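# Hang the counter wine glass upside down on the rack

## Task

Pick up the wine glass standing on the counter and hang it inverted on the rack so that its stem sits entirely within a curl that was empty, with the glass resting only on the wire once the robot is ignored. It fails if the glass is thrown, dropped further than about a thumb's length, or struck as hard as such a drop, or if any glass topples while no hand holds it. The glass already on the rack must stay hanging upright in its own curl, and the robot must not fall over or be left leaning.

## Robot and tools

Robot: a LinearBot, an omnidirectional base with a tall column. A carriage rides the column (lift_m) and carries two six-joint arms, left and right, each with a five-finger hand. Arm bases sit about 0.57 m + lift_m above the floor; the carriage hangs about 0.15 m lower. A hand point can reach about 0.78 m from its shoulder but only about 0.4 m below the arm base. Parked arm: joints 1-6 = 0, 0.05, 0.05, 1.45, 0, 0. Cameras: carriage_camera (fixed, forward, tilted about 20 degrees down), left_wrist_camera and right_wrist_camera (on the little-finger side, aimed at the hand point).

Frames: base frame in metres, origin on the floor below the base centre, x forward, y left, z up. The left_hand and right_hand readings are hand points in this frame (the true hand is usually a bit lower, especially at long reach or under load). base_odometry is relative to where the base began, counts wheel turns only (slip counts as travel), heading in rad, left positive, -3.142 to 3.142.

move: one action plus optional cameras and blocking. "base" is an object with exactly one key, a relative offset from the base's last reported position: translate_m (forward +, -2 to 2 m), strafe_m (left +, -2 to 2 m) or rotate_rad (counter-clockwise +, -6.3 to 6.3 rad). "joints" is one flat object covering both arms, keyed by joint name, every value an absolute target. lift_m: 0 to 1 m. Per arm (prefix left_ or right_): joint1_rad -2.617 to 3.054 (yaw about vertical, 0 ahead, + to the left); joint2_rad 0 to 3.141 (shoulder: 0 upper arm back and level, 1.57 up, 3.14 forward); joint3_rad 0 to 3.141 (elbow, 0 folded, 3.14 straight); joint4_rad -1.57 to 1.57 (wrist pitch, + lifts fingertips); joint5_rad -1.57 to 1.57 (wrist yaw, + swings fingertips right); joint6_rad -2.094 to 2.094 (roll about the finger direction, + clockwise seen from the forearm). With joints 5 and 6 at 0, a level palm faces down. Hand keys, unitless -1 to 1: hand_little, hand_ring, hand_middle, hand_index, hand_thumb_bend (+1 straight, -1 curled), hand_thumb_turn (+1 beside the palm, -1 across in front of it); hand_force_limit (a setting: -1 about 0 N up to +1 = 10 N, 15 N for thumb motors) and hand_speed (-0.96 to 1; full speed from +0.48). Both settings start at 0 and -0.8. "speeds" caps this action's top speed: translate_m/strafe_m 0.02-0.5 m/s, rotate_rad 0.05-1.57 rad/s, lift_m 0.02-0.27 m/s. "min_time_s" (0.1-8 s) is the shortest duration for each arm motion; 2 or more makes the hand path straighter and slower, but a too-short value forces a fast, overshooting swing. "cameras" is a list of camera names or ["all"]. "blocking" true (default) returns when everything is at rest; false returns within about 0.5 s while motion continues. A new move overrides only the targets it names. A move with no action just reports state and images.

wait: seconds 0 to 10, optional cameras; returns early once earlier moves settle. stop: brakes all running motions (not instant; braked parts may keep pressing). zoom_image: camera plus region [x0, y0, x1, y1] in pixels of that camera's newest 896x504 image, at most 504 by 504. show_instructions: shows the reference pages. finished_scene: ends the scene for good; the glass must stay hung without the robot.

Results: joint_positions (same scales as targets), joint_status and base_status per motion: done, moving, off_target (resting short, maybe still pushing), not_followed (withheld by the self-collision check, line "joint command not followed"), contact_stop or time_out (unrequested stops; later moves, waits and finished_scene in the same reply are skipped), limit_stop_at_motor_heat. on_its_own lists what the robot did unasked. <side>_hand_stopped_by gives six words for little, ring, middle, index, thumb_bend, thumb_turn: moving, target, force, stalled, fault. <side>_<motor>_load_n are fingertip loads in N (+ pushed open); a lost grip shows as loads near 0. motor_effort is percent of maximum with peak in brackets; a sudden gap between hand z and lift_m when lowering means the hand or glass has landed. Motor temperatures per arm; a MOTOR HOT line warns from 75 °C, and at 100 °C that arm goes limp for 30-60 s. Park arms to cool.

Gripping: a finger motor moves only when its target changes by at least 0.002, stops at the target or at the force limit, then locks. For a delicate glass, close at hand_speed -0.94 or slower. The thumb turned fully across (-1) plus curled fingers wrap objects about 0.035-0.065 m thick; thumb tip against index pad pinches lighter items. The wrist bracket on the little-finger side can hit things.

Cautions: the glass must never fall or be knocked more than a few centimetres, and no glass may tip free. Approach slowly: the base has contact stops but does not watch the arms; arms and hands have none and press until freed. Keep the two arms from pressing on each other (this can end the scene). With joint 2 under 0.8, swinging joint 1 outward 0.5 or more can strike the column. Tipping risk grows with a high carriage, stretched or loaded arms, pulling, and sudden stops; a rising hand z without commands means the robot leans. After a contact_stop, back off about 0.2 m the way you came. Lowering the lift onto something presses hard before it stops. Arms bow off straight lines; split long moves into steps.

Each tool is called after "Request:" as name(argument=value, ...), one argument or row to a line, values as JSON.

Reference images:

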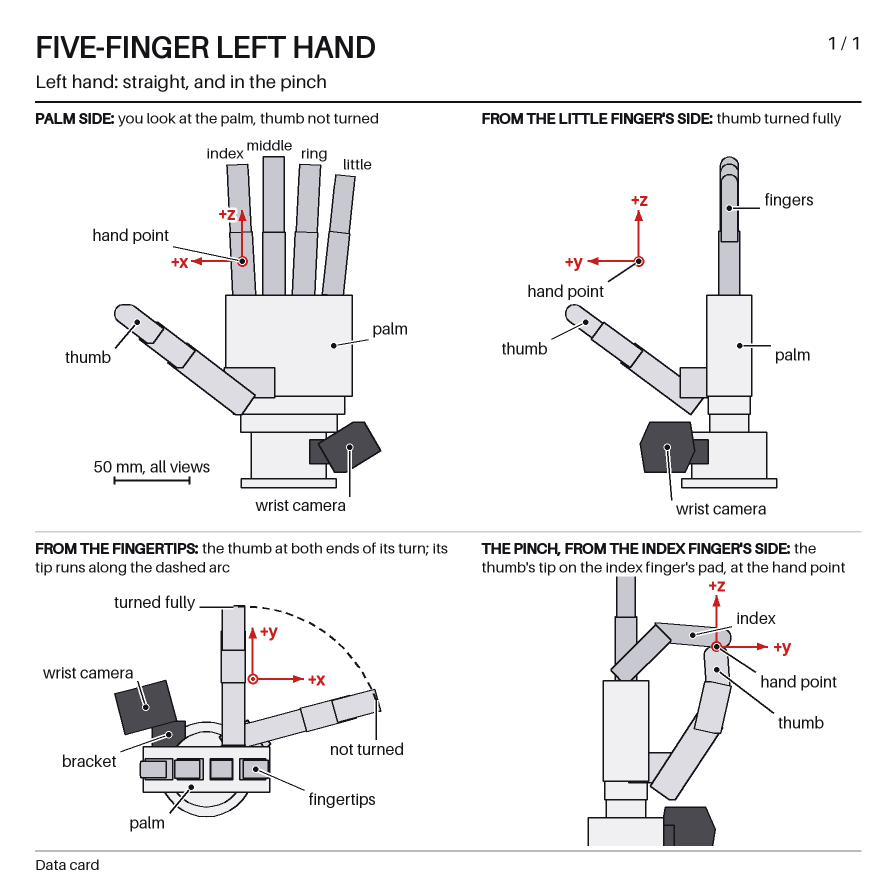

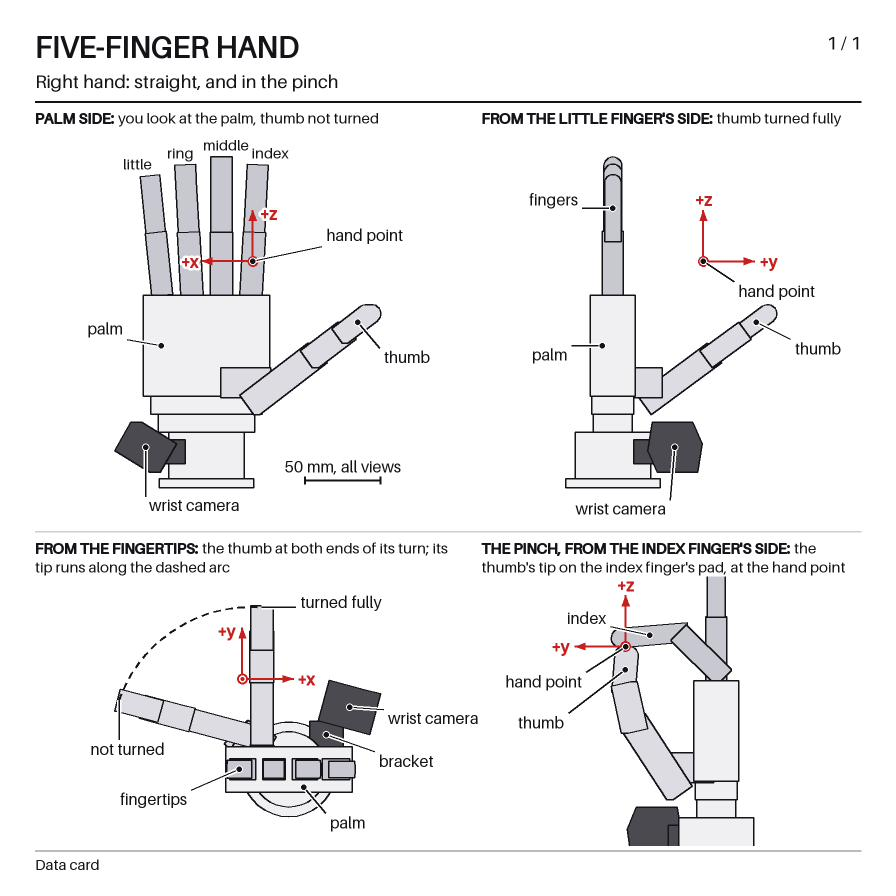

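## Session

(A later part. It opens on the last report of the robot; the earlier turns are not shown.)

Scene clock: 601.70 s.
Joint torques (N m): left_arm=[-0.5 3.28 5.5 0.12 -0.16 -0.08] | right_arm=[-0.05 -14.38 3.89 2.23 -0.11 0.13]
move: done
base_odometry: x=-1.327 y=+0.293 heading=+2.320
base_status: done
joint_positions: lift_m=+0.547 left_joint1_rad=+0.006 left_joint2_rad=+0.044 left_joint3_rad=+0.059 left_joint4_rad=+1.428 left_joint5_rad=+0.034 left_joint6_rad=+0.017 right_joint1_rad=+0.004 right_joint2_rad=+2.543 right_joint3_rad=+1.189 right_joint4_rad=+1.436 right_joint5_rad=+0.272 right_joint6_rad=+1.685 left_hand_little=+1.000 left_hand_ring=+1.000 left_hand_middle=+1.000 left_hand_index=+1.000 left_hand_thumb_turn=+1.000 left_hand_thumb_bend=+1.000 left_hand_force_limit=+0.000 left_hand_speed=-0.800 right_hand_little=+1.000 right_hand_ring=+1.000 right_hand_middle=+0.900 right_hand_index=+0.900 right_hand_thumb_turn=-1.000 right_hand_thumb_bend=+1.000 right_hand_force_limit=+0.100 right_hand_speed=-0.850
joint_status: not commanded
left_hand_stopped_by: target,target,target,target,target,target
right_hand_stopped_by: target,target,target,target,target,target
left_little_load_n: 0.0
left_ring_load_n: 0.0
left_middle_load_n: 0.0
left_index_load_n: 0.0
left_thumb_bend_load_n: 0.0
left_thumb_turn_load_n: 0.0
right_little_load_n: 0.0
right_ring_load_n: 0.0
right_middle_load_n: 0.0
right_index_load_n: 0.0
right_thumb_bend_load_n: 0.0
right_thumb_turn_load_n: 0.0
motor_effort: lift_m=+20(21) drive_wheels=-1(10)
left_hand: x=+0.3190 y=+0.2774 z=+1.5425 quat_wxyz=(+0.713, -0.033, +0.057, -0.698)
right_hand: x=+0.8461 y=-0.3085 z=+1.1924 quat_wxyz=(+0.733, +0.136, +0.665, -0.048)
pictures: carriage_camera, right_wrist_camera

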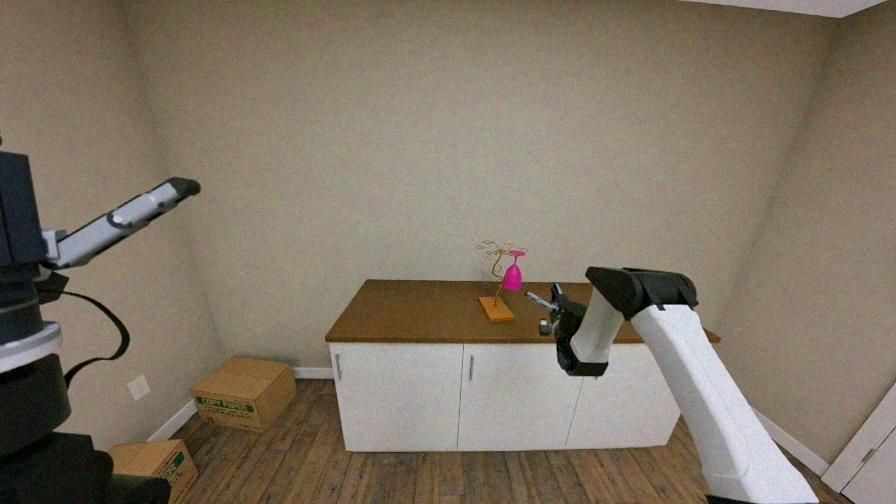

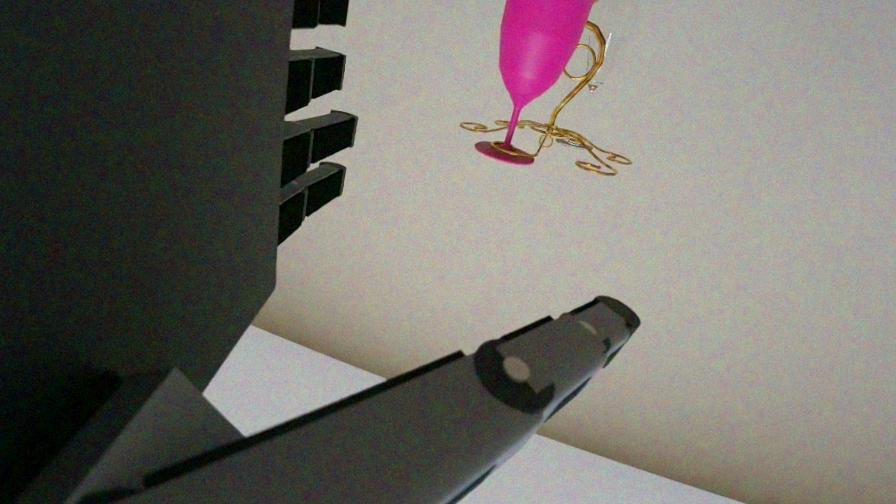

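Request:
wait(
  seconds=2,
  cameras=["carriage_camera", "right_wrist_camera"],
)

Request:
zoom_image(
  camera="carriage_camera",
  region=[470, 235, 540, 295],
)

Request:
zoom_image(
  camera="right_wrist_camera",
  region=[450, 100, 570, 180],
)

Scene clock: 604.03 s.
Joint torques (N m): left_arm=[-0.44 3.47 5.79 0.08 -0.16 -0.1] | right_arm=[-0.03 -14.26 3.99 2.19 -0.11 0.13]
Motor temperatures (°C): left_arm=[26 34 41 32 25 26] | right_arm=[25 55 35 46 24 26]
base_odometry: x=-1.327 y=+0.293 heading=+2.320
base_status: done
joint_positions: lift_m=+0.547 left_joint1_rad=+0.006 left_joint2_rad=+0.044 left_joint3_rad=+0.059 left_joint4_rad=+1.428 left_joint5_rad=+0.034 left_joint6_rad=+0.017 right_joint1_rad=+0.004 right_joint2_rad=+2.543 right_joint3_rad=+1.189 right_joint4_rad=+1.436 right_joint5_rad=+0.272 right_joint6_rad=+1.685 left_hand_little=+1.000 left_hand_ring=+1.000 left_hand_middle=+1.000 left_hand_index=+1.000 left_hand_thumb_turn=+1.000 left_hand_thumb_bend=+1.000 left_hand_force_limit=+0.000 left_hand_speed=-0.800 right_hand_little=+1.000 right_hand_ring=+1.000 right_hand_middle=+0.900 right_hand_index=+0.900 right_hand_thumb_turn=-1.000 right_hand_thumb_bend=+1.000 right_hand_force_limit=+0.100 right_hand_speed=-0.850
joint_status: not commanded
left_hand_stopped_by: target,target,target,target,target,target
right_hand_stopped_by: target,target,target,target,target,target
left_little_load_n: 0.0
left_ring_load_n: 0.0
left_middle_load_n: 0.0
left_index_load_n: 0.0
left_thumb_bend_load_n: 0.0
left_thumb_turn_load_n: 0.0
right_little_load_n: 0.0
right_ring_load_n: 0.0
right_middle_load_n: 0.0
right_index_load_n: 0.0
right_thumb_bend_load_n: 0.0
right_thumb_turn_load_n: 0.0
motor_effort: lift_m=+21(21) drive_wheels=-2(10)
left_hand: x=+0.3189 y=+0.2774 z=+1.5426 quat_wxyz=(+0.713, -0.032, +0.057, -0.698)
right_hand: x=+0.8461 y=-0.3085 z=+1.1924 quat_wxyz=(+0.733, +0.136, +0.665, -0.048)
wait: 2.00 s; at rest from the start

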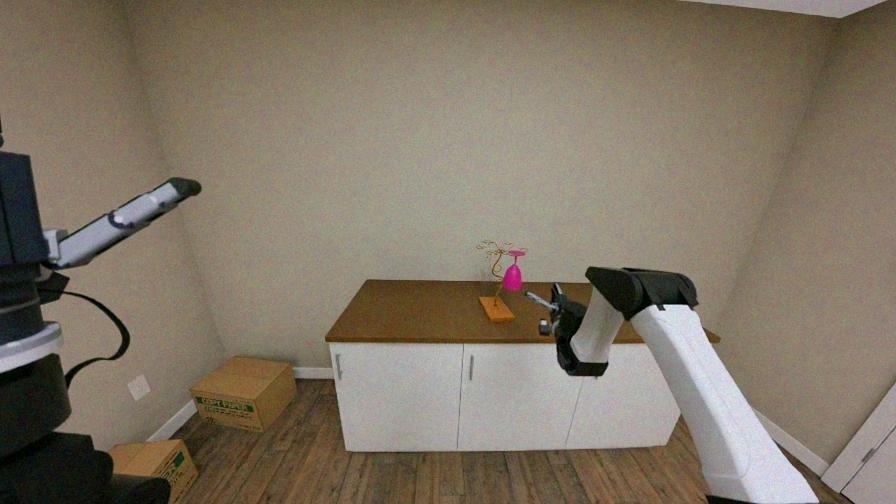

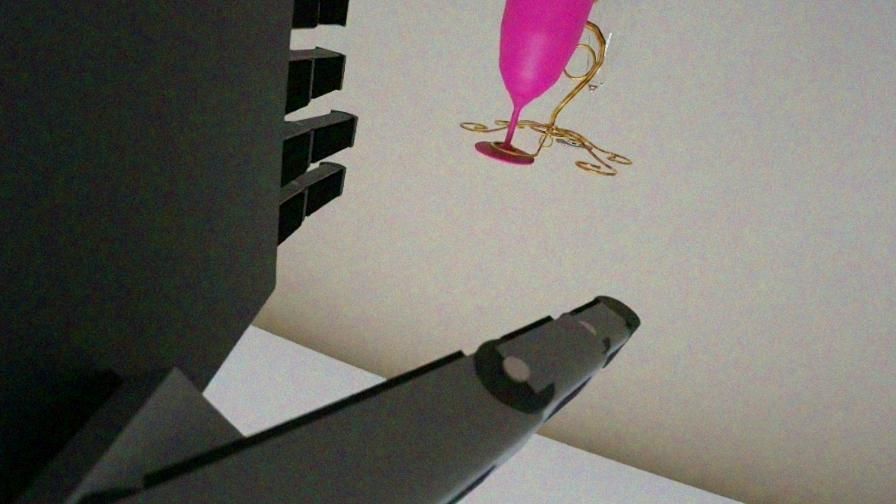

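Scaled by 7.200 from the camera's image (finer frame: 1280x720).

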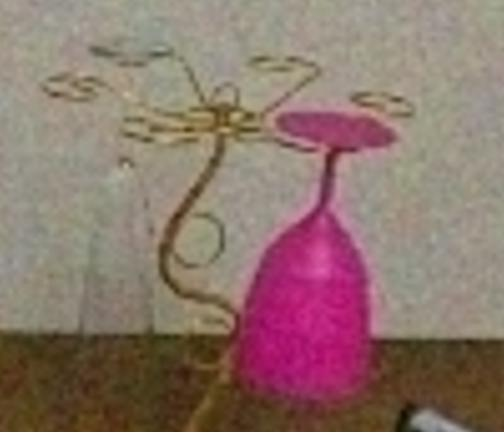

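Scaled by 4.200 from the camera's image (finer frame: 1280x720).

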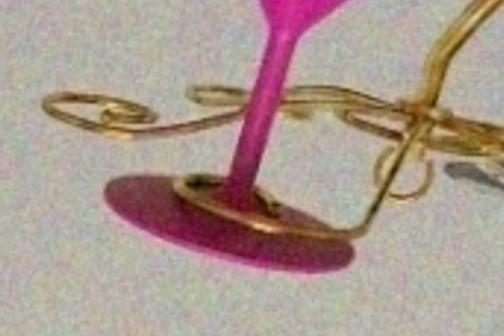

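Request:
finished_scene(
)

The scene is finished: the task was done.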